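## Task

Unclip the two-pole circuit breaker labelled C40 from the rail and set it down in the tray, leaving every other device still clipped onto the rail.

## Robot and tools

ROBOT. Two arms, left_arm and right_arm, each with a parallel two-finger gripper. Bases in the scene frame: left_arm at (+0.035, +0.294, 0) m, right_arm at (+0.035, -0.272, 0) m, both almost unrotated. A camera stand sits behind the arms. Fingers point along the gripper's own +z axis and separate along its y axis. end_effector_position is the point between the pads, roughly 1 cm short of the fingertips.

FRAMES. Scene frame: origin at table-top height, midway between the nominal bases; +x away from the robot over the table, +z up, +y toward left_arm (arm names do not match image sides). Reported hand positions, quaternions (wxyz), velocities and targets use the scene frame. Offsets you send are expressed along the current Hand target's own axes. Printed positions may be wrong by a few cm, worse at long reach.

ROW FORMAT. Every row is a single list of 14 numbers, each in [-1, 1], covering both arms: dx, dy, dz, rx, ry, rz, opening for left_arm, then the same seven for right_arm. The first six per arm are an offset (not a pose) from that arm's Hand target as it was when the action or move began; 1.0 equals 0.6 m of translation or 180 degrees of rotation, and rx, ry, rz form one rotation vector. Every row in an action counts from the same start, not from the previous row, but each new call starts from the updated Hand target, so sending the same offset again moves further. Opening is absolute: +1 fully open (0.094 m), -1 closed. To leave an arm alone send six zeros and repeat its current opening; a 0 opening is a real half-open command.

TOOLS.
execute_actions(actions, cameras): actions is a list of up to 15 rows, one per 1/30 s control step; a short list keeps its last row until step 15. An empty list returns state plus all camera images. cameras picks images by name, ["all"], or [] for none.
move(target, speed, blend, opening_speed, grip_force, blocking, cameras): drives each gripper in a straight line toward target, one 14-number row or a list of up to 15 rows, all offsets from the same starting Hand targets. speed is path top speed in m/s, 0.002 to 2.9 (default 0.25); rotation is capped at twice that in rad/s. blend (m) rounds corners between listed targets; 0 stops at each. opening_speed sets how fast openings change, per second on the -1..+1 scale, at least 0.2. grip_force is newtons per pad, 10 to 50, persisting until changed; lower forces close slowly. blocking=false returns after about 0.5 s while the move continues. The whole move is capped at 10 s. Paths ignore obstacles and the other arm.
wait(seconds, cameras): 0 to 3600 s, sends nothing new; returns early if a running move ends.
stop(cameras): brakes the running move; braking needs distance.
zoom_image(camera, region): closer look at the newest image of cam_high, cam_left_wrist or cam_right_wrist; region [x0, y0, x1, y1] in pixels, at most 504 by 504.
finished_scene(scene): ends the current scene, given its integer number; irreversible. After the call that ends the first (practice) scene, make no other call in that reply.

RESULTS. Each gives per-arm end_effector_position (m) and quat, Hand target (the last commanded pose after clipping; next offsets count from it), Tool commands, grip_measured (same scale as opening; reads up to about 2.5 mm wide when empty and narrower than a part under squeeze), Joint positions (last entry is opening in m), Joint torques, Joint velocities ("within noise" when still), Motor temperatures, and sometimes MOTOR HOT or OVER-TEMPERATURE FAULT lines. A move adds a "move:" line: done, off_target, moving, held or fault, plus limits such as paced (pose clipped) or held (steps withheld). Done means at rest within 10 mm and 2 degrees; it says nothing about contact. A gripper often rests a few cm short of its target from friction or load; send the remainder as a new offset if needed. Orientation commands are clipped to 40 degrees from the current orientation each step.

GRIPPING. Closing below first-contact reading raises squeeze about 1 N per 0.001, then it jumps to the force limit. To release, command an opening well above grip_measured. Use opening_speed for fragile parts.

CAMERAS. cam_high (896x504, fixed, above and behind), cam_left_wrist and cam_right_wrist (896x504, on the hands). Calibration (pinhole plus radial, T_world_to_cam) is given and is good to a few mm and degrees; wrist images may lag during motion.

AVOID. Dropping parts or releasing them while moving; fast contact or targets far beyond a contact (presses grow with both); striking the table, rail or stand; any contact between the two grippers, housings or wrist cameras, including closing one gripper on the other's fingers, which can end the scene; strain on a wrist camera cable; anything leaving the table. Keep paths away from an arm's own base, which can whip the elbow round, and be careful with the wrist near the waist axis. A blocked arm keeps pushing until commanded back past its gripper. Long holds, stretched arms and unreachable targets heat motors: at 90 °C the arm folds and stops, at 100 °C it goes limp. Loose objects may occasionally get nudged. Joint limits (rad): waist -2.618..3.054, shoulder 0..3.142, elbow 0..3.142 (straight 2.901), wrist pitch and yaw -1.571..1.571, wrist roll -2.094..2.094. Robot time passes while you reason, so be concise; smooth, low-effort motion is favoured.

Each tool is called after "Request:" as name(argument=value, ...) on one line, values as JSON.

## Session

Request:
execute_actions(actions=[])

Scene clock: 0.00 s.
left_arm: end_effector_position=(+0.4384, +0.3150, +0.1067) grip_measured=+1.000 end_effector_quat_wxyz=(+0.566, -0.033, +0.815, +0.119) | right_arm: end_effector_position=(+0.4393, -0.3093, +0.0961) grip_measured=+1.000 end_effector_quat_wxyz=(+0.543, +0.085, +0.832, -0.080)
Joint positions: left_arm=[-0.066 1.531 0.43 0.743 -0.317 0.05 0.094] | right_arm=[0.011 1.53 0.463 0.645 0.235 0.06 0.094]
Joint velocities: within noise
Joint torques (N m): no reading
Motor temperatures (°C): left_arm=[18 22 29 25 17 20 17] | right_arm=[22 23 36 20 22 17 21]
Heat: left arm: 29 °C; right arm: 36 °C.
Hand target: left_arm +0.4400, +0.3152, +0.1111; +0.570, -0.035, +0.812, +0.118 | right_arm +0.4412, -0.3096, +0.1012; +0.548, +0.086, +0.828, -0.080
Tool commands: left_gripper/opening=+1.0 right_gripper/opening=+1.0

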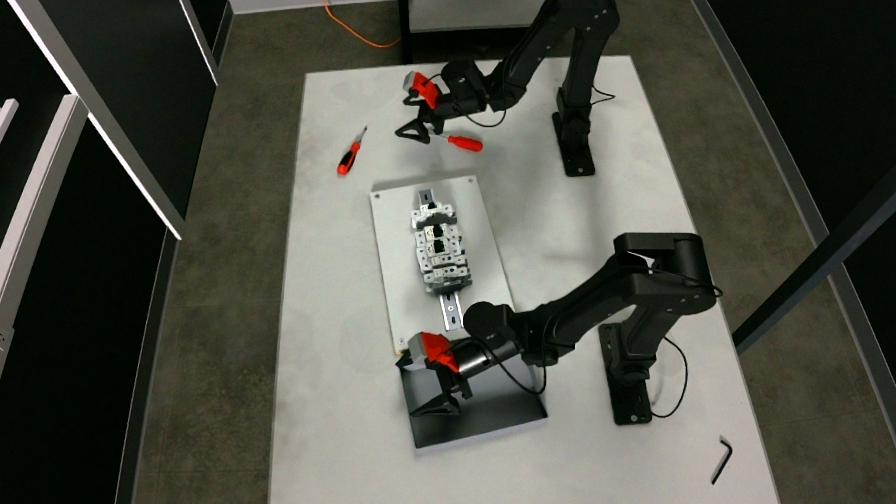

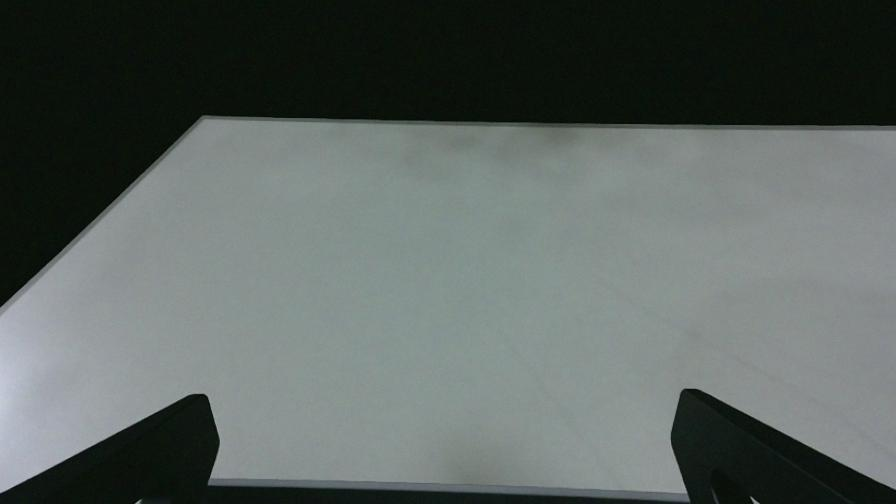

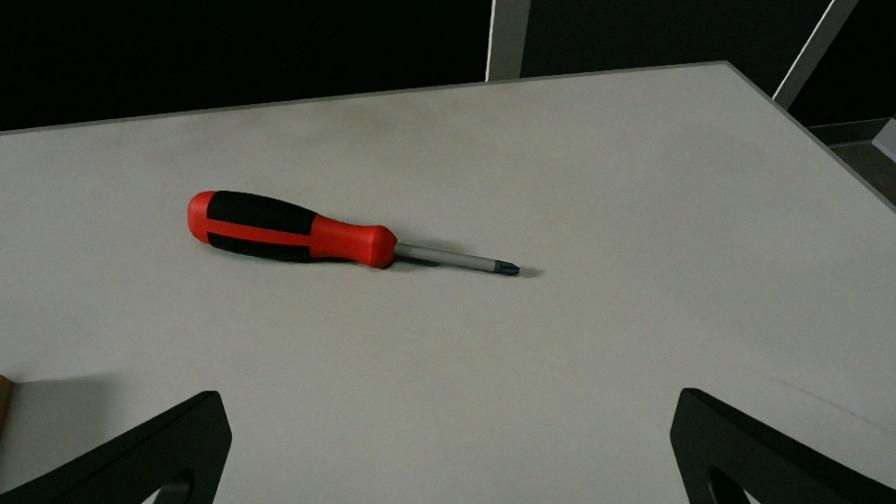

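Request:
zoom_image(camera="cam_high", region=[360, 170, 540, 340])

Scaled by 2.800 from the camera's image (finer frame: 1280x720).

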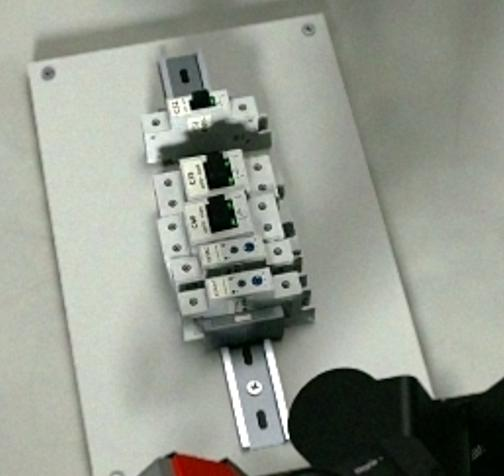

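Request:
move(target=[-0.292,-0.407,-0.322,0.3517,0.2545,0.4277,1,0,0,0,0,0,0,1], cameras=["all"])

Request:
zoom_image(camera="cam_left_wrist", region=[200, 0, 700, 500])

Request:
zoom_image(camera="cam_high", region=[360, 170, 580, 450])

Scene clock: 40.20 s.
left_arm: end_effector_position=(+0.3700, +0.0235, +0.3029) grip_measured=+1.000 end_effector_quat_wxyz=(+0.238, +0.652, +0.720, +0.017) | right_arm: end_effector_position=(+0.4393, -0.3093, +0.0961) grip_measured=+1.000 end_effector_quat_wxyz=(+0.543, +0.085, +0.832, -0.080)
Joint positions: left_arm=[-0.661 1.97 2.434 -1.553 -0.011 0.789 0.094] | right_arm=[0.011 1.53 0.463 0.645 0.235 0.06 0.094]
Joint torques (N m): left_arm=[-0.16 -6.72 9.2 0.89 0.07 0.05] | right_arm=[0.03 -6.11 6.94 2.03 0.07 0.06]
Motor temperatures (°C): left_arm=[18 23 31 28 17 20 17] | right_arm=[22 23 37 27 21 17 21]
Heat: left arm: 31 °C; right arm: 37 °C.
Hand target: left_arm +0.3707, +0.0199, +0.2998; -0.001, +0.674, +0.738, +0.000 | right_arm +0.4412, -0.3096, +0.1012; +0.548, +0.086, +0.828, -0.080
Off the commanded pose: left_arm 0.005 m, 28 deg | right_arm 0.005 m, 1 deg.
joint sent to its limit (left arm) — joint 4 (wrist pitch), lower limit. The joint targets are off in orientation, not in position.
move: off_target (left_arm)
cam_left_wrist: T_world_to_cam=[[-0.93233, -0.13382, -0.33593, 0.44776], [-0.17891, 0.97804, 0.10691, 0.04822], [0.31425, 0.15978, -0.9358, 0.25621]] pos_world=[0.34557, -0.02818, 0.38502]

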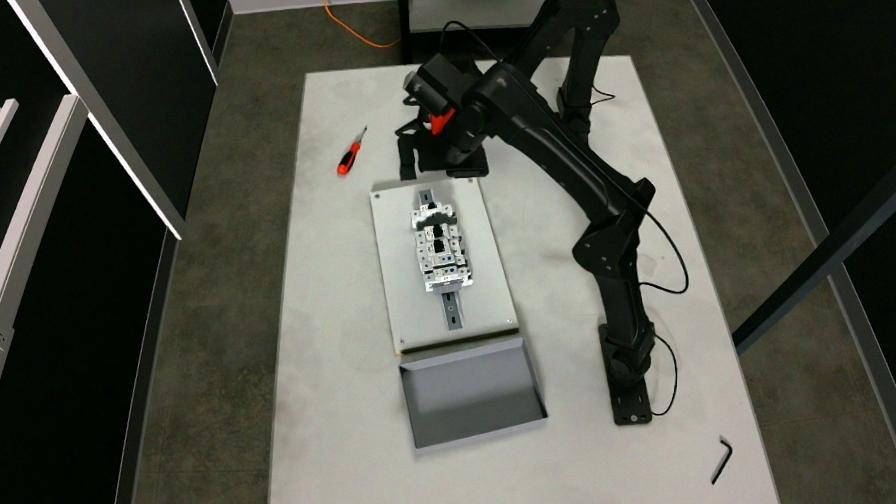

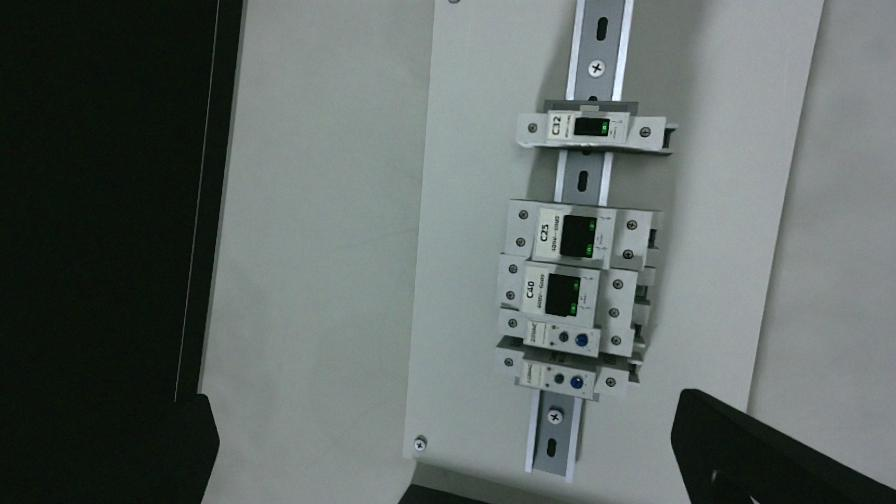

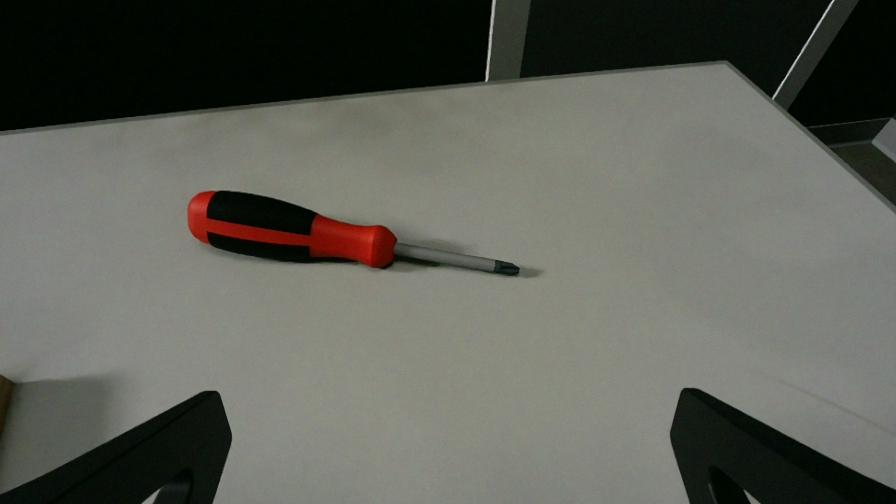

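Scaled by 1.008 from the camera's image (finer frame: 1280x720).

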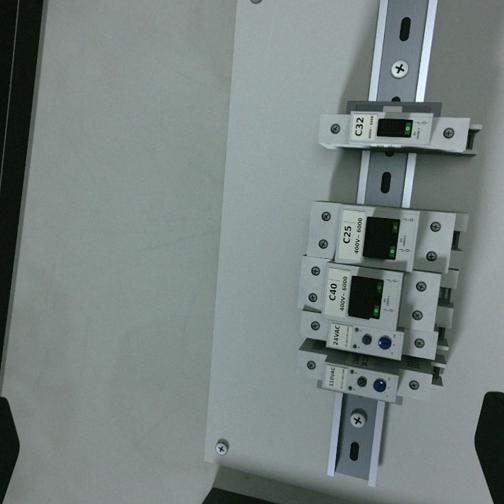

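Scaled by 1.800 from the camera's image (finer frame: 1280x720).

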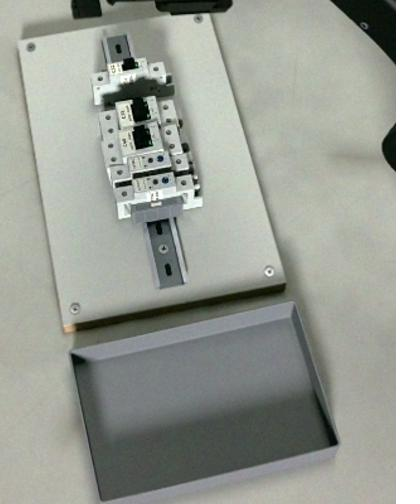

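Request:
zoom_image(camera="cam_left_wrist", region=[480, 190, 690, 410])

Scaled by 2.291 from the camera's image (finer frame: 1280x720).

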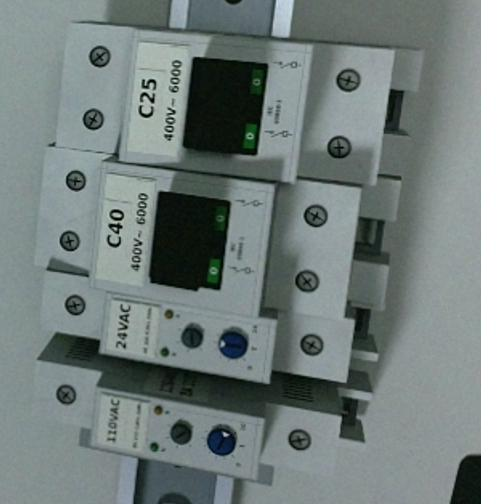

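Request:
move(target=[0,0,0,0,0,0,1,0.1135,0.281,-0.38,-0.295,-0.071,-0.075,1], cameras=["cam_right_wrist"])

Request:
zoom_image(camera="cam_right_wrist", region=[250, 100, 600, 400])

Scene clock: 63.70 s.
left_arm: end_effector_position=(+0.3700, +0.0235, +0.3029) grip_measured=+1.000 end_effector_quat_wxyz=(+0.238, +0.652, +0.720, +0.018) | right_arm: end_effector_position=(+0.2541, -0.0869, +0.1288) grip_measured=+1.000 end_effector_quat_wxyz=(+0.583, -0.277, +0.730, +0.224)
Joint positions: left_arm=[-0.661 1.97 2.434 -1.553 -0.011 0.79 0.094] | right_arm=[0.648 0.636 0.025 0.388 -0.082 -0.014 0.094]
Joint torques (N m): left_arm=[-0.18 -6.65 9.22 0.9 0.07 0.08] | right_arm=[0.57 -0.65 6.57 2.01 0.09 0.04]
Heat: left arm: 31 °C; right arm: 37 °C.
Hand target: left_arm +0.3707, +0.0199, +0.2998; -0.001, +0.674, +0.738, +0.000 | right_arm +0.2497, -0.0903, +0.1202; +0.601, -0.271, +0.717, +0.227
Off the commanded pose: left_arm 0.005 m, 28 deg | right_arm 0.010 m, 3 deg.
joint sent to its limit (left arm) — joint 4 (wrist pitch), lower limit. The joint targets are off in orientation, not in position.
joint sent to its limit (right arm) — joint 3 (elbow), lower limit, where the elbow is as bent as it goes. The joint targets are off in orientation, not in position.
move: off_target (right_arm)
cam_right_wrist: T_world_to_cam=[[0.66547, -0.74559, -0.03535, -0.22831], [-0.47265, -0.38426, -0.79306, 0.22758], [0.57771, 0.54447, -0.60812, 0.06835]] pos_world=[0.22001, -0.11998, 0.21398]

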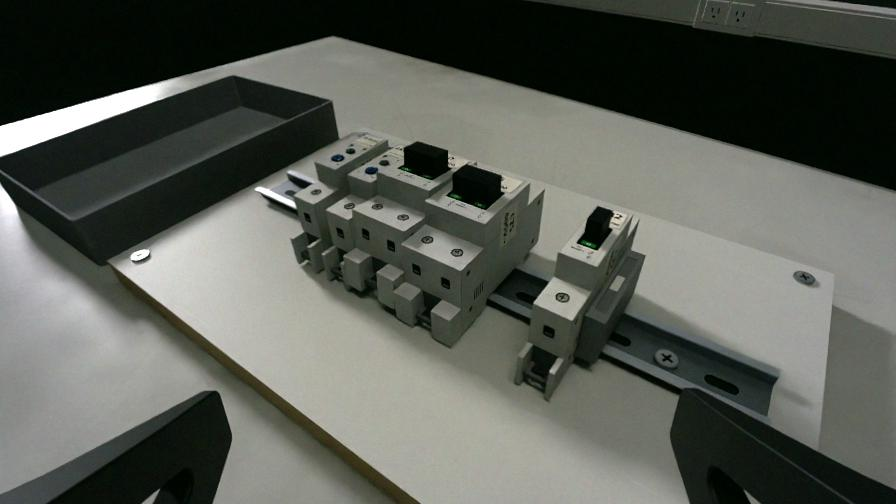

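Scaled by 1.440 from the camera's image (finer frame: 1280x720).

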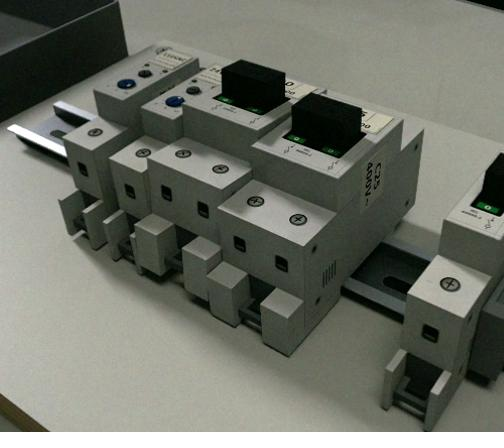

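Request:
zoom_image(camera="cam_right_wrist", region=[310, 200, 480, 350])

Scaled by 2.965 from the camera's image (finer frame: 1280x720).

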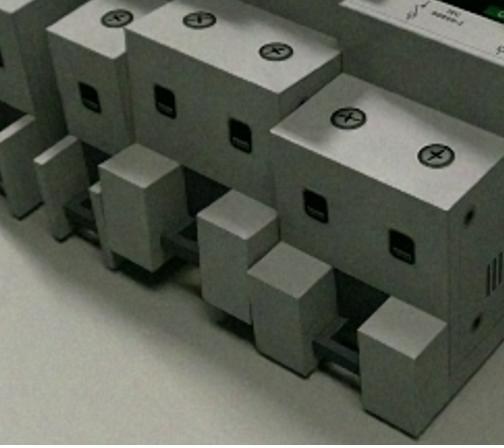

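Request:
execute_actions(actions=[], cameras=["cam_high"])

Request:
zoom_image(camera="cam_high", region=[380, 80, 540, 240])

Request:
zoom_image(camera="cam_high", region=[320, 110, 500, 210])

Scene clock: 92.23 s.
left_arm: end_effector_position=(+0.3700, +0.0235, +0.3029) grip_measured=+1.000 end_effector_quat_wxyz=(+0.238, +0.652, +0.720, +0.018) | right_arm: end_effector_position=(+0.2541, -0.0869, +0.1287) grip_measured=+1.000 end_effector_quat_wxyz=(+0.583, -0.277, +0.730, +0.224)
Joint positions: left_arm=[-0.661 1.97 2.434 -1.553 -0.011 0.79 0.094] | right_arm=[0.648 0.636 0.025 0.387 -0.082 -0.014 0.094]
Joint velocities: within noise
Joint torques (N m): left_arm=[-0.18 -6.67 9.21 0.9 0.07 0.07] | right_arm=[0.57 -0.68 6.57 2.01 0.08 0.04]
Motor temperatures (°C): left_arm=[18 24 31 26 17 20 17] | right_arm=[22 23 37 27 21 17 20]
Heat: left arm: 31 °C; right arm: 37 °C.
Hand target: left_arm +0.3707, +0.0199, +0.2998; -0.001, +0.674, +0.738, +0.000 | right_arm +0.2497, -0.0903, +0.1202; +0.601, -0.271, +0.717, +0.227
Tool commands: left_gripper/opening=+1.0 right_gripper/opening=+1.0
Off the commanded pose: left_arm 0.005 m, 28 deg | right_arm 0.010 m, 3 deg.
Images, in order (width x height): cam_high 896x504.

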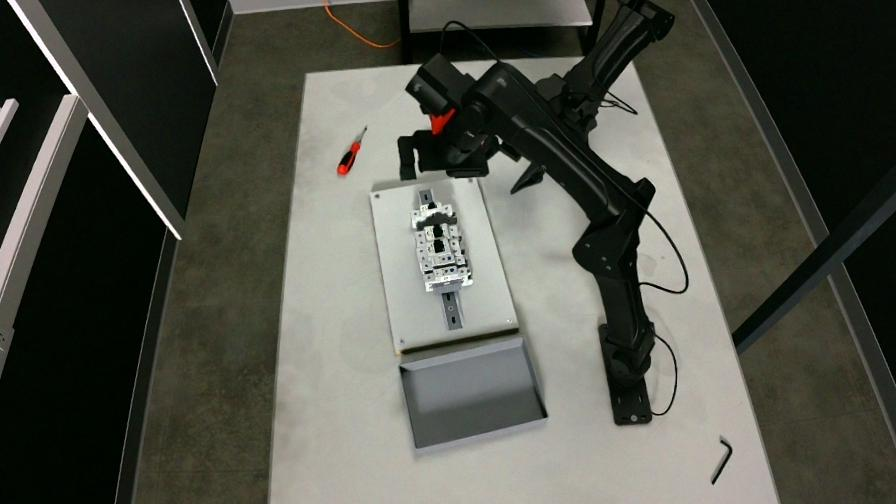

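Scaled by 3.150 from the camera's image (finer frame: 1280x720).

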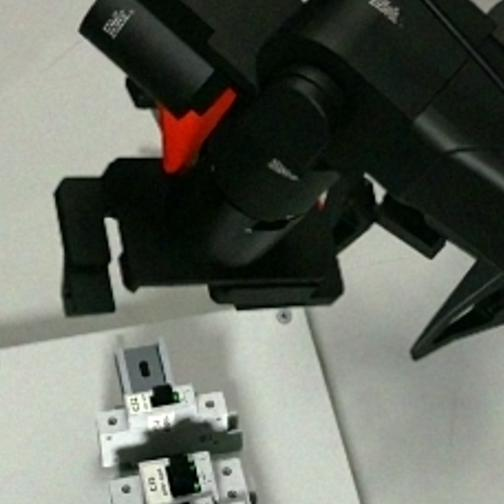

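Scaled by 2.800 from the camera's image (finer frame: 1280x720).

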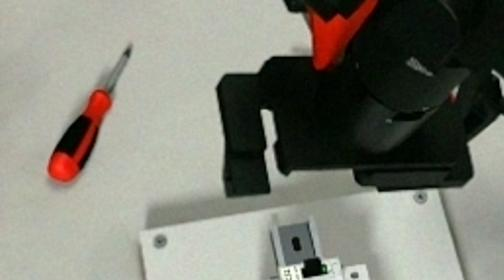

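Request:
move(target=[0,0,0,0,0,0,1,-0.061,-0.635,0.16,-0.092,0.437,-0.110,1], cameras=["all"])

Scene clock: 137.67 s.
left_arm: end_effector_position=(+0.3700, +0.0235, +0.3029) grip_measured=+1.000 end_effector_quat_wxyz=(+0.238, +0.652, +0.720, +0.018) | right_arm: end_effector_position=(+0.5761, -0.3077, +0.1503) grip_measured=+1.000 end_effector_quat_wxyz=(+0.137, -0.529, +0.832, -0.094)
Joint positions: left_arm=[-0.661 1.97 2.434 -1.553 -0.011 0.79 0.094] | right_arm=[-0.07 2.562 2.836 -1.511 -0.011 -1.201 0.094]
Joint torques (N m): left_arm=[-0.18 -6.67 9.24 0.9 0.07 0.07] | right_arm=[-0.03 -11.21 9.5 0.98 0.02 0.04]
Heat: left arm: 31 °C; right arm: 37 °C.
Hand target: left_arm +0.3707, +0.0199, +0.2998; -0.001, +0.674, +0.738, +0.000 | right_arm +0.5773, -0.3093, +0.1391; +0.000, -0.539, +0.842, +0.000
Off the commanded pose: left_arm 0.005 m, 28 deg | right_arm 0.011 m, 19 deg.
elbow stopped short (right arm): the move would have taken joint 3 (elbow) straighter than the controller allows.
joint sent to its limit (left arm) — joint 4 (wrist pitch), lower limit. The joint targets are off in orientation, not in position.
move: off_target (right_arm)
cam_left_wrist: T_world_to_cam=[[-0.93234, -0.13281, -0.33632, 0.44793], [-0.17803, 0.97816, 0.10725, 0.04779], [0.31473, 0.15987, -0.93562, 0.25597]] pos_world=[0.34557, -0.02818, 0.38501]
cam_right_wrist: T_world_to_cam=[[0.84427, -0.44966, 0.29158, -0.66749], [-0.52395, -0.80691, 0.27271, 0.05136], [0.11265, -0.38302, -0.91685, 0.04454]] pos_world=[0.58543, -0.24164, 0.22146]

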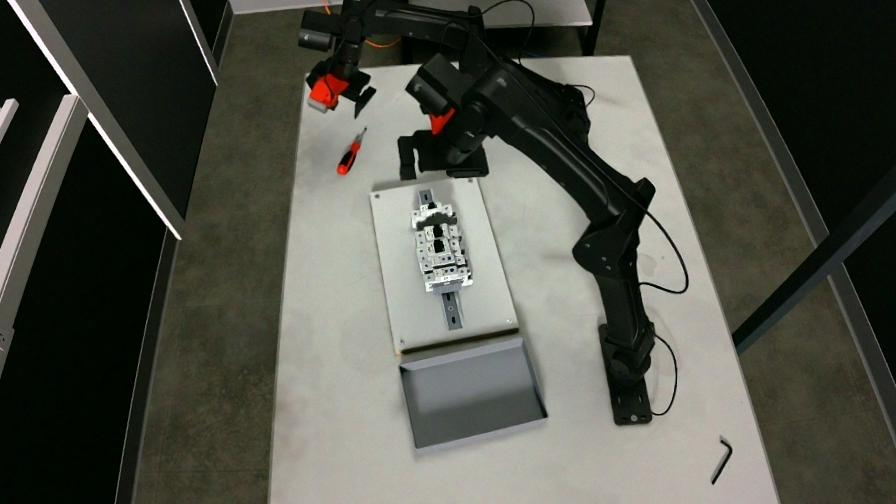

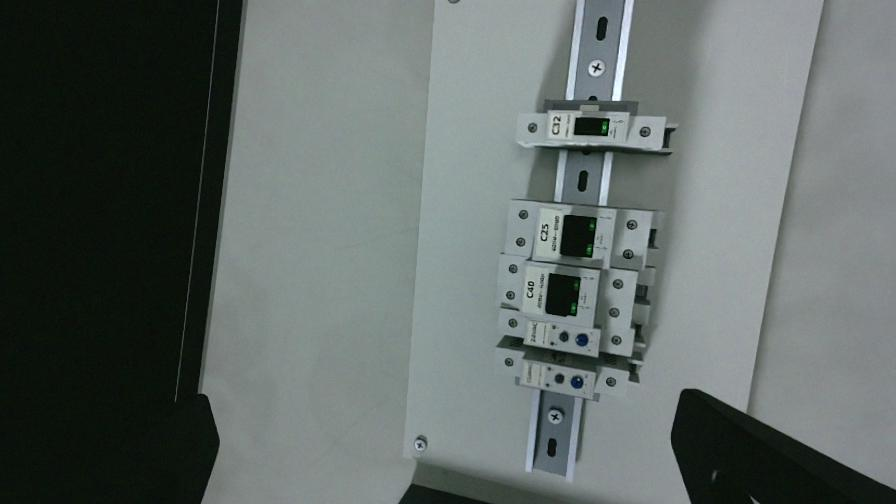

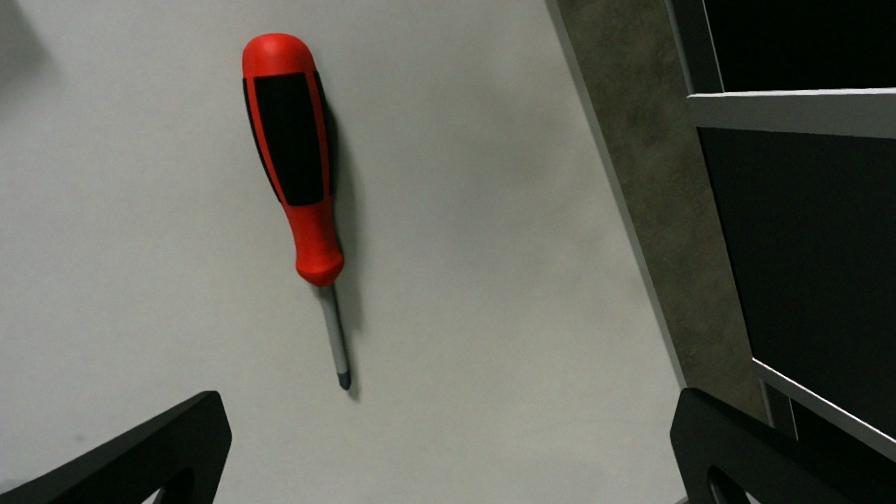

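Request:
move(target=[0,0,0,0,0,0,1,-0.0253,0.0397,0.157,0,0,-0.0166,1], cameras=["cam_high","cam_right_wrist"])

Request:
zoom_image(camera="cam_high", region=[280, 70, 420, 200])

Scene clock: 148.13 s.
left_arm: end_effector_position=(+0.3700, +0.0235, +0.3029) grip_measured=+1.000 end_effector_quat_wxyz=(+0.238, +0.652, +0.720, +0.018) | right_arm: end_effector_position=(+0.5621, -0.2863, +0.0522) grip_measured=+1.000 end_effector_quat_wxyz=(+0.043, -0.556, +0.830, -0.027)
Joint positions: left_arm=[-0.661 1.97 2.434 -1.553 -0.011 0.79 0.094] | right_arm=[-0.03 2.748 2.838 -1.56 -0.006 -1.211 0.094]
Joint torques (N m): left_arm=[-0.18 -6.67 9.24 0.9 0.06 0.07] | right_arm=[0.28 -12.67 9.39 0.62 0.03 0.01]
Heat: left arm: 31 °C; right arm: 37 °C.
Hand target: left_arm +0.3707, +0.0199, +0.2998; -0.001, +0.674, +0.738, +0.000 | right_arm +0.5620, -0.2857, +0.0448; +0.000, -0.560, +0.828, +0.000
Off the commanded pose: left_arm 0.005 m, 28 deg | right_arm 0.007 m, 6 deg.
elbow stopped short (right arm): the move would have taken joint 3 (elbow) straighter than the controller allows.
joint sent to its limit (left arm) — joint 4 (wrist pitch), lower limit. The joint targets are off in orientation, not in position.
move: off_target (right_arm)
cam_right_wrist: T_world_to_cam=[[0.90916, -0.40781, 0.08441, -0.63116], [-0.40795, -0.83137, 0.37736, 0.01029], [-0.08371, -0.37751, -0.92221, 0.07656]] pos_world=[0.58443, -0.21993, 0.12]

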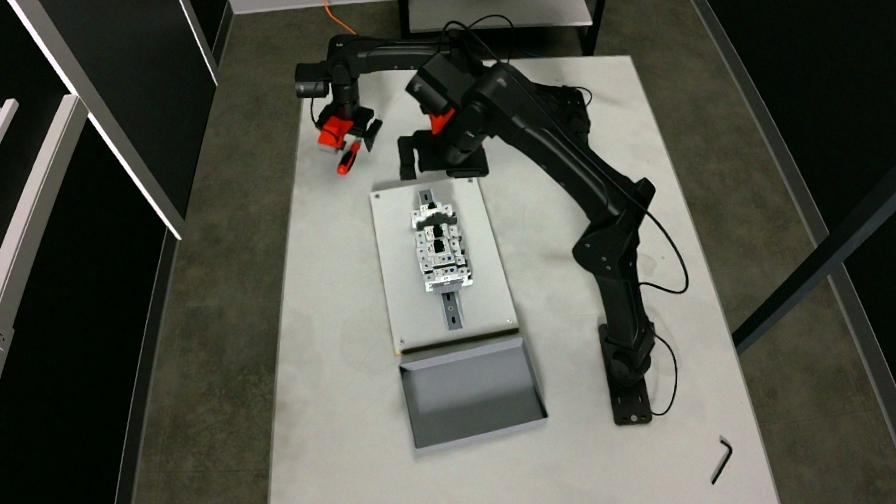

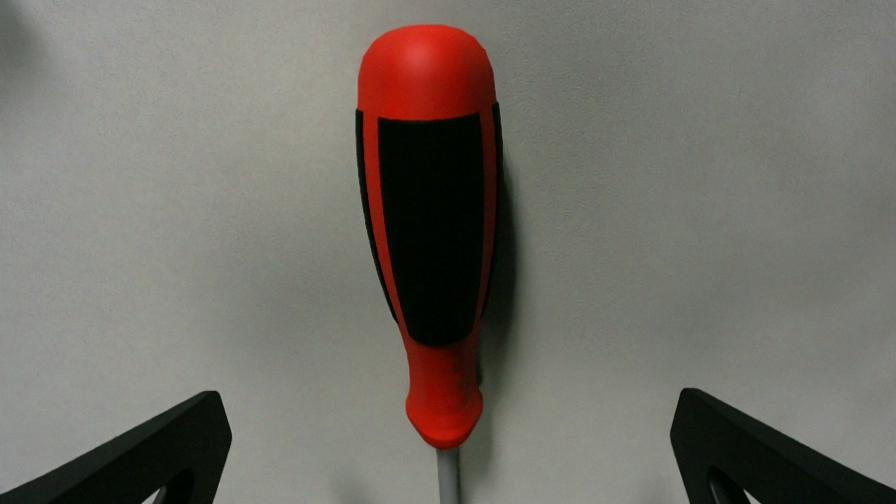

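Scaled by 3.600 from the camera's image (finer frame: 1280x720).

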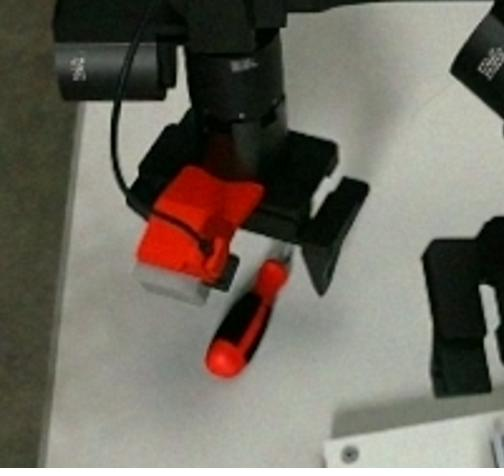

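Request:
move(target=[0,0,0,0,0,0,1,0.0142,0,0.052,0,0,0,1], speed=0.08, cameras=["cam_right_wrist"])

Request:
move(target=[0,0,0,0,0,0,1,0,0,0,0,0,0,-0.9], opening_speed=0.8, cameras=["cam_right_wrist"])

Scene clock: 157.67 s.
left_arm: end_effector_position=(+0.3700, +0.0235, +0.3029) grip_measured=+1.000 end_effector_quat_wxyz=(+0.238, +0.652, +0.720, +0.018) | right_arm: end_effector_position=(+0.5573, -0.2890, +0.0235) grip_measured=+1.000 end_effector_quat_wxyz=(+0.019, -0.560, +0.828, -0.010)
Joint positions: left_arm=[-0.661 1.97 2.434 -1.553 -0.011 0.79 0.094] | right_arm=[-0.035 2.805 2.838 -1.56 -0.006 -1.226 0.094]
Joint torques (N m): left_arm=[-0.17 -6.67 9.24 0.9 0.07 0.08] | right_arm=[-0.53 -12.49 9.37 0.58 0.03 -0.01]
Heat: left arm: 31 °C; right arm: 37 °C.
Hand target: left_arm +0.3707, +0.0199, +0.2998; -0.001, +0.674, +0.738, +0.000 | right_arm +0.5588, -0.2936, +0.0137; +0.000, -0.560, +0.828, +0.000
Off the commanded pose: left_arm 0.005 m, 28 deg | right_arm 0.011 m, 3 deg.
elbow stopped short (right arm): the move would have taken joint 3 (elbow) straighter than the controller allows.
joint sent to its limit (left arm) — joint 4 (wrist pitch), lower limit. The joint targets are off in orientation, not in position.
move: off_target (right_arm)
cam_right_wrist: T_world_to_cam=[[0.91615, -0.39955, 0.03194, -0.62577], [-0.3782, -0.83528, 0.39909, -0.00125], [-0.13278, -0.3777, -0.91636, 0.07583]] pos_world=[0.5829, -0.22243, 0.08998]

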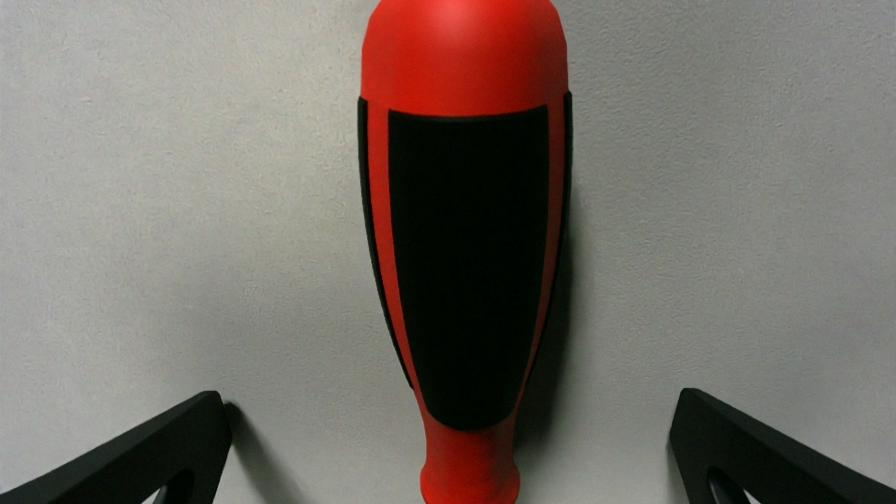

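Scene clock: 160.27 s.
left_arm: end_effector_position=(+0.3700, +0.0235, +0.3029) grip_measured=+1.000 end_effector_quat_wxyz=(+0.238, +0.652, +0.720, +0.018) | right_arm: end_effector_position=(+0.5573, -0.2891, +0.0235) grip_measured=-0.653 end_effector_quat_wxyz=(+0.019, -0.561, +0.828, -0.011)
Joint positions: left_arm=[-0.661 1.97 2.434 -1.553 -0.011 0.79 0.094] | right_arm=[-0.035 2.805 2.838 -1.56 -0.005 -1.227 0.016]
Joint torques (N m): left_arm=[-0.18 -6.68 9.24 0.9 0.06 0.08] | right_arm=[-0.5 -12.53 9.39 0.6 0.03 -0.01]
Heat: left arm: 31 °C; right arm: 37 °C.
Hand target: left_arm +0.3707, +0.0199, +0.2998; -0.001, +0.674, +0.738, +0.000 | right_arm +0.5588, -0.2935, +0.0137; +0.000, -0.560, +0.828, +0.000
Off the commanded pose: left_arm 0.005 m, 28 deg | right_arm 0.011 m, 3 deg.
elbow stopped short (right arm): the move would have taken joint 3 (elbow) straighter than the controller allows.
joint sent to its limit (left arm) — joint 4 (wrist pitch), lower limit. The joint targets are off in orientation, not in position.
move: done
cam_right_wrist: T_world_to_cam=[[0.91646, -0.39884, 0.03215, -0.62576], [-0.37753, -0.83526, 0.39976, -0.00178], [-0.13258, -0.3785, -0.91606, 0.07537]] pos_world=[0.5828, -0.22253, 0.08988]

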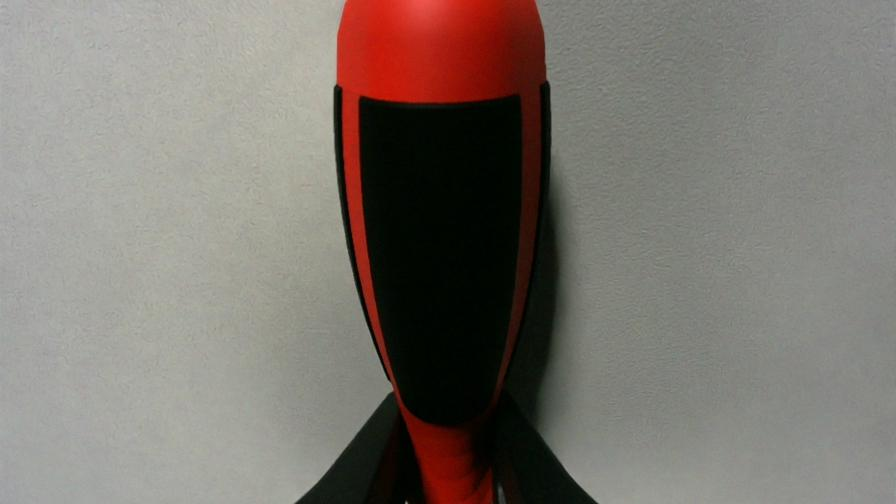

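Request:
move(target=[[0.415,0.0375,0.133,0,0,0,1,0,0,-0.2,0,0,0,-0.9],[0.415,0.0375,0.133,0,0,0,1,0.0625,0.35,-0.344,0.272,-0.444,0.272,-0.9],[0.415,0.0375,0.133,0,0,0,1,-0.2925,0.671,-0.344,0.272,-0.444,0.272,-0.9]], blend=0.03, cameras=["all"])

Request:
zoom_image(camera="cam_high", region=[400, 170, 600, 330])

Scene clock: 190.67 s.
left_arm: end_effector_position=(+0.3798, +0.2698, +0.2133) grip_measured=+1.000 end_effector_quat_wxyz=(+0.048, +0.670, +0.740, +0.039) | right_arm: end_effector_position=(+0.2492, +0.0167, +0.2168) grip_measured=-0.653 end_effector_quat_wxyz=(+0.703, -0.043, +0.709, +0.032)
Joint positions: left_arm=[-0.049 1.793 1.9 -1.554 -0.001 1.399 0.094] | right_arm=[1.439 1.523 0.591 0.891 1.332 0.024 0.016]
Joint torques (N m): left_arm=[-0.08 -9.76 6.13 0.32 0 0.1] | right_arm=[-0.01 -4.31 8.39 1.79 0.15 0.02]
Motor temperatures (°C): left_arm=[18 27 30 25 17 20 17] | right_arm=[22 28 37 25 21 17 21]
Heat: left arm: 30 °C; right arm: 37 °C.
Hand target: left_arm +0.3704, +0.2700, +0.2202; -0.001, +0.674, +0.738, +0.000 | right_arm +0.2504, +0.0190, +0.2203; +0.706, -0.032, +0.707, +0.032
Off the commanded pose: left_arm 0.012 m, 7 deg | right_arm 0.005 m, 1 deg.
elbow stopped short (right arm): the move would have taken joint 3 (elbow) straighter than the controller allows.
joint sent to its limit (left arm) — joint 4 (wrist pitch), lower limit. The joint targets are off in orientation, not in position.
move: off_target (left_arm)
cam_left_wrist: T_world_to_cam=[[-0.98947, -0.0837, -0.11807, 0.42156], [-0.12608, 0.89911, 0.41918, -0.24668], [0.07107, 0.42965, -0.90019, 0.14185]] pos_world=[0.37594, 0.19613, 0.28087]
cam_right_wrist: T_world_to_cam=[[0.1117, -0.99363, -0.01463, -0.00711], [-0.4264, -0.03463, -0.90387, 0.3415], [0.89761, 0.1072, -0.42756, -0.04341]] pos_world=[0.18538, 0.00942, 0.29001]

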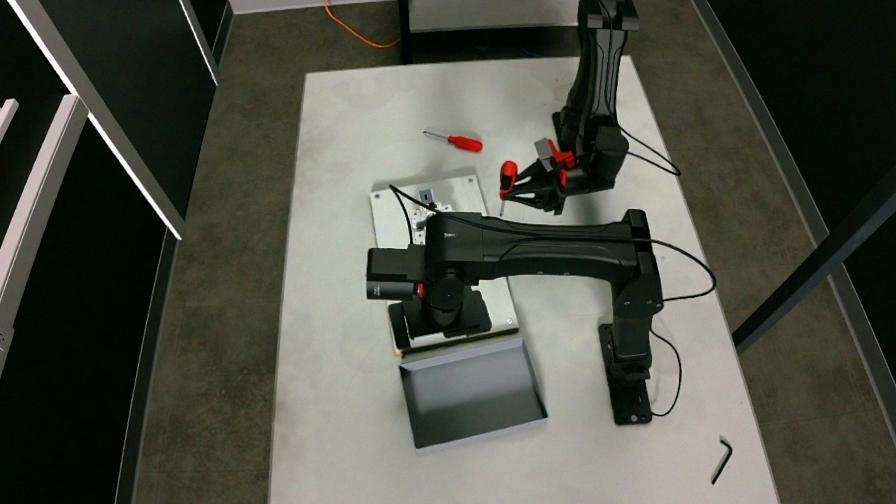

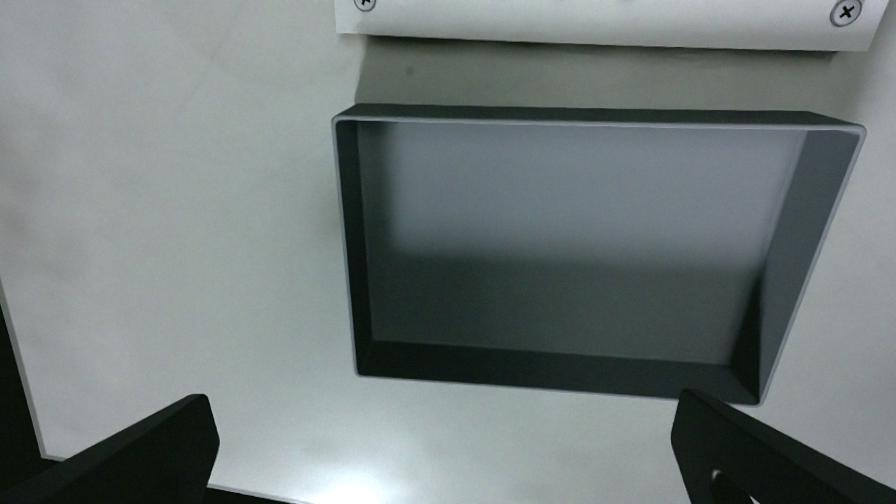

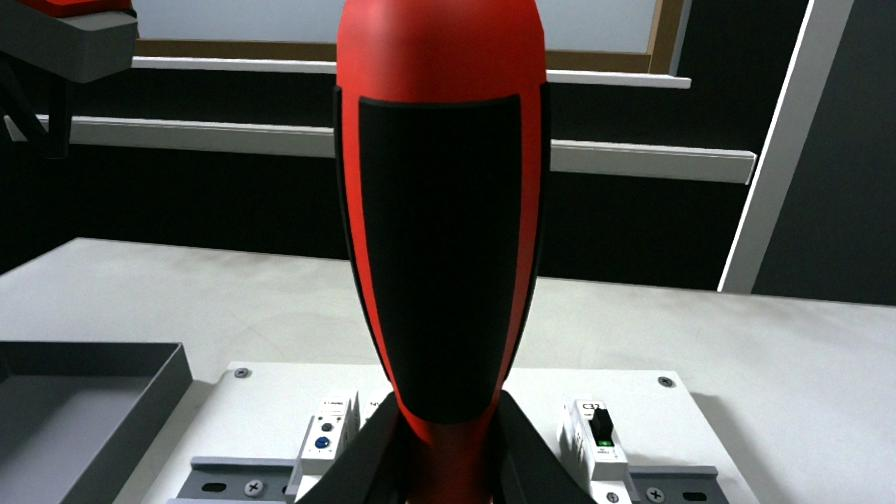

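Scaled by 2.520 from the camera's image (finer frame: 1280x720).

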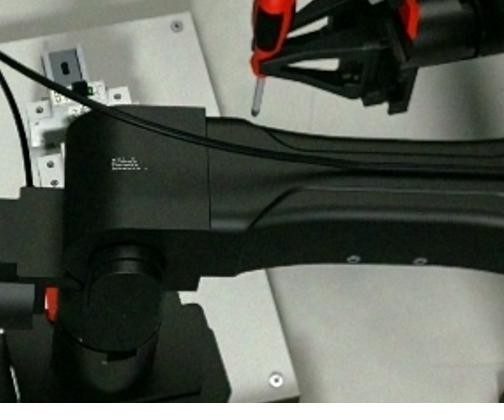

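Request:
move(target=[-0.307,-0.0435,0.109,0,-0.25,0,0.3,0,0,0,0,0,0,-0.9], cameras=["all"])

Request:
zoom_image(camera="cam_high", region=[400, 170, 600, 330])

Scene clock: 213.77 s.
left_arm: end_effector_position=(+0.3654, +0.0880, +0.1434) grip_measured=+0.302 end_effector_quat_wxyz=(+0.265, +0.622, +0.692, -0.255) | right_arm: end_effector_position=(+0.2492, +0.0167, +0.2169) grip_measured=-0.653 end_effector_quat_wxyz=(+0.703, -0.043, +0.709, +0.032)
Joint positions: left_arm=[-0.231 1.733 1.346 -0.89 0.704 1.101 0.061] | right_arm=[1.439 1.523 0.591 0.892 1.332 0.024 0.016]
Joint torques (N m): left_arm=[-0.43 -10.03 6.74 0.81 0.53 -0.06] | right_arm=[-0.01 -4.48 8.46 1.74 0.15 0.04]
Heat: left arm: 30 °C; right arm: 37 °C.
Hand target: left_arm +0.3610, +0.0843, +0.1546; +0.282, +0.623, +0.682, -0.258 | right_arm +0.2504, +0.0189, +0.2202; +0.705, -0.032, +0.708, +0.032
Off the commanded pose: left_arm 0.013 m, 2 deg | right_arm 0.004 m, 1 deg.
move: off_target (left_arm)
cam_left_wrist: T_world_to_cam=[[-0.99643, -0.08315, 0.0149, 0.36728], [-0.08384, 0.95181, -0.29499, 0.02654], [0.01034, -0.29519, -0.95538, 0.25201]] pos_world=[0.36558, 0.07966, 0.24312]
cam_right_wrist: T_world_to_cam=[[0.11175, -0.99362, -0.01497, -0.00702], [-0.42631, -0.03433, -0.90393, 0.34159], [0.89765, 0.10739, -0.42743, -0.04341]] pos_world=[0.18538, 0.00942, 0.29011]

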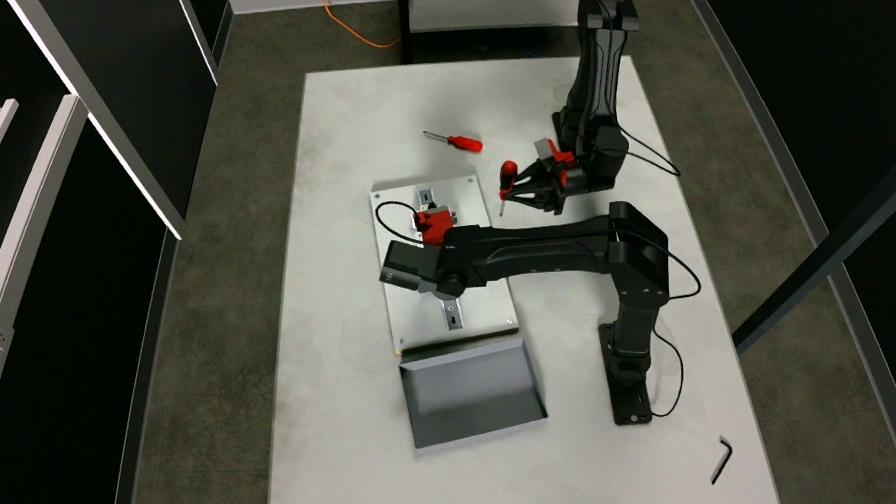

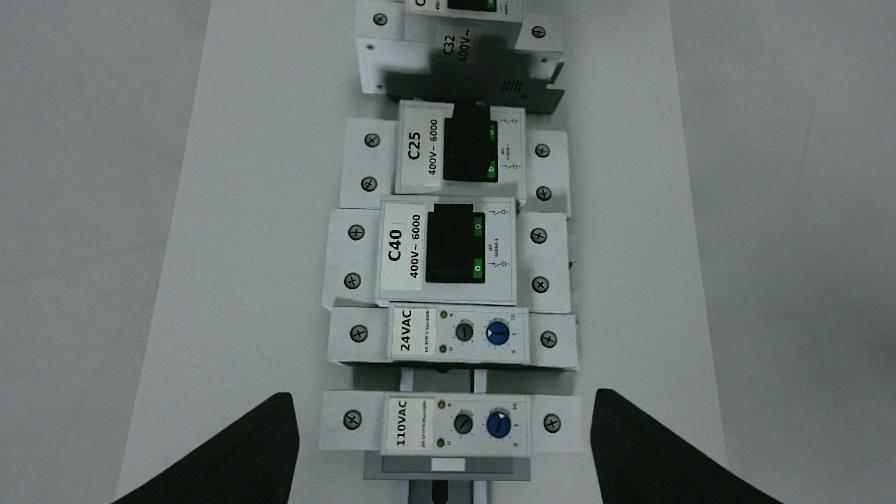

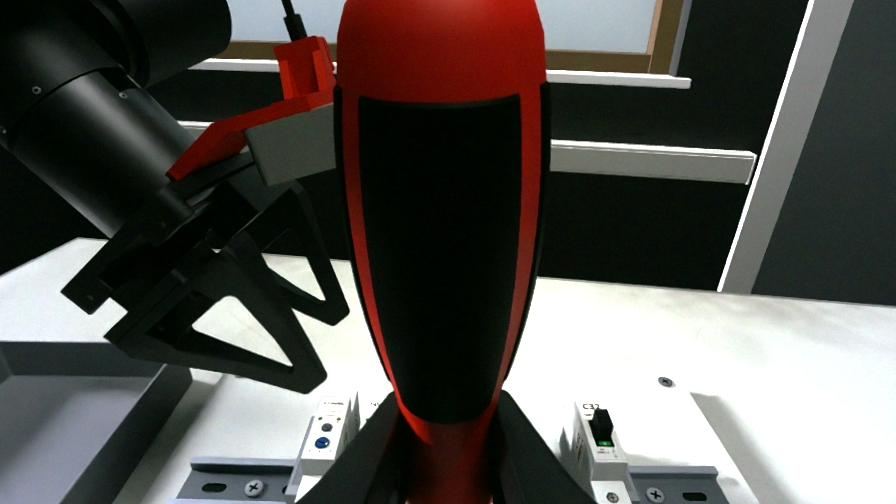

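Scaled by 2.520 from the camera's image (finer frame: 1280x720).

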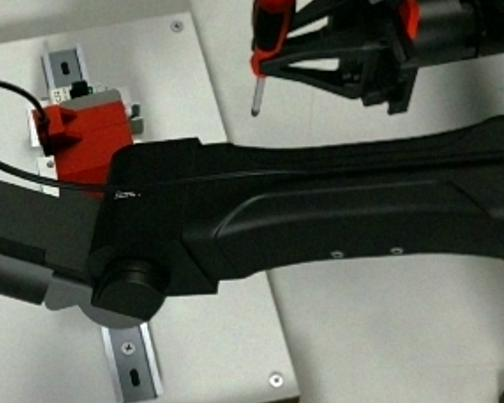

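Request:
move(target=[0.0995,-0.256,-0.112,-0.218,-0.158,-0.126,0.3,0,0,0,0,0,0,-0.9], cameras=["cam_high","cam_left_wrist"])

Request:
zoom_image(camera="cam_high", region=[400, 170, 600, 330])

Scene clock: 234.77 s.
left_arm: end_effector_position=(+0.2037, +0.1575, +0.1453) grip_measured=+0.302 end_effector_quat_wxyz=(+0.536, +0.285, +0.767, -0.205) | right_arm: end_effector_position=(+0.2492, +0.0167, +0.2169) grip_measured=-0.653 end_effector_quat_wxyz=(+0.703, -0.043, +0.709, +0.032)
Joint positions: left_arm=[-0.528 0.005 0.221 -0.569 0.158 0.049 0.061] | right_arm=[1.439 1.523 0.591 0.892 1.332 0.024 0.016]
Joint torques (N m): left_arm=[-0.54 1.57 11.62 1.63 0 -0.07] | right_arm=[-0.02 -4.46 8.4 1.74 0.15 0.05]
Heat: left arm: 31 °C; right arm: 37 °C.
Hand target: left_arm +0.1999, +0.1597, +0.1602; +0.571, +0.271, +0.746, -0.208 | right_arm +0.2504, +0.0189, +0.2202; +0.705, -0.032, +0.708, +0.032
Off the commanded pose: left_arm 0.016 m, 5 deg | right_arm 0.004 m, 1 deg.
joint sent to its limit (left arm) — joint 2 (shoulder), lower limit. The joint targets are off in orientation, not in position.
move: off_target (left_arm)
cam_left_wrist: T_world_to_cam=[[-0.66437, -0.74738, -0.00515, 0.25174], [-0.53457, 0.47999, -0.69559, 0.17189], [0.52235, -0.45938, -0.71842, 0.16306]] pos_world=[0.17396, 0.18055, 0.23801]

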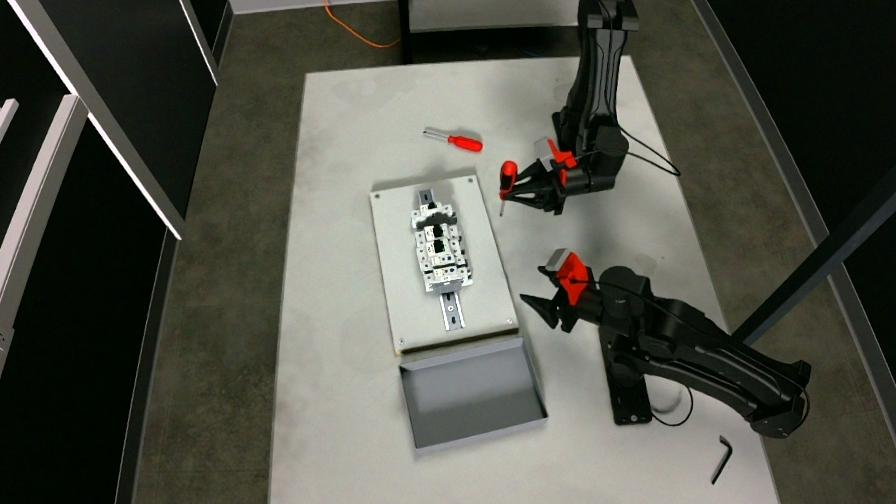

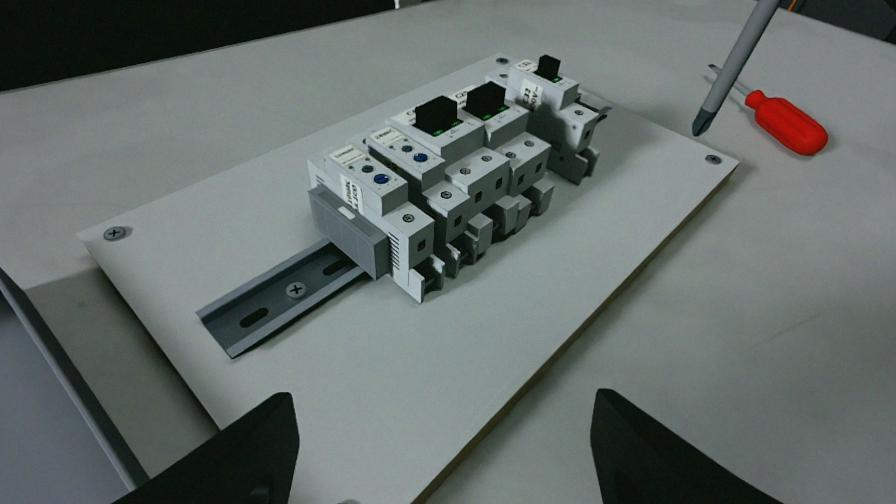

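Scaled by 2.520 from the camera's image (finer frame: 1280x720).

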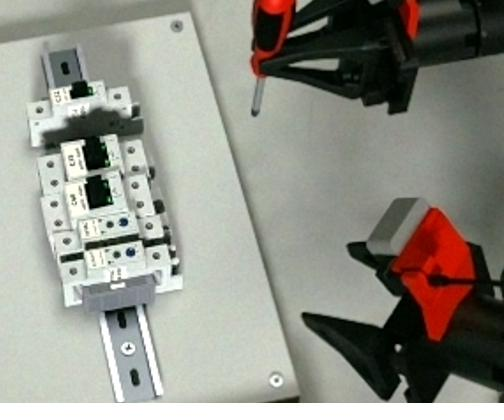

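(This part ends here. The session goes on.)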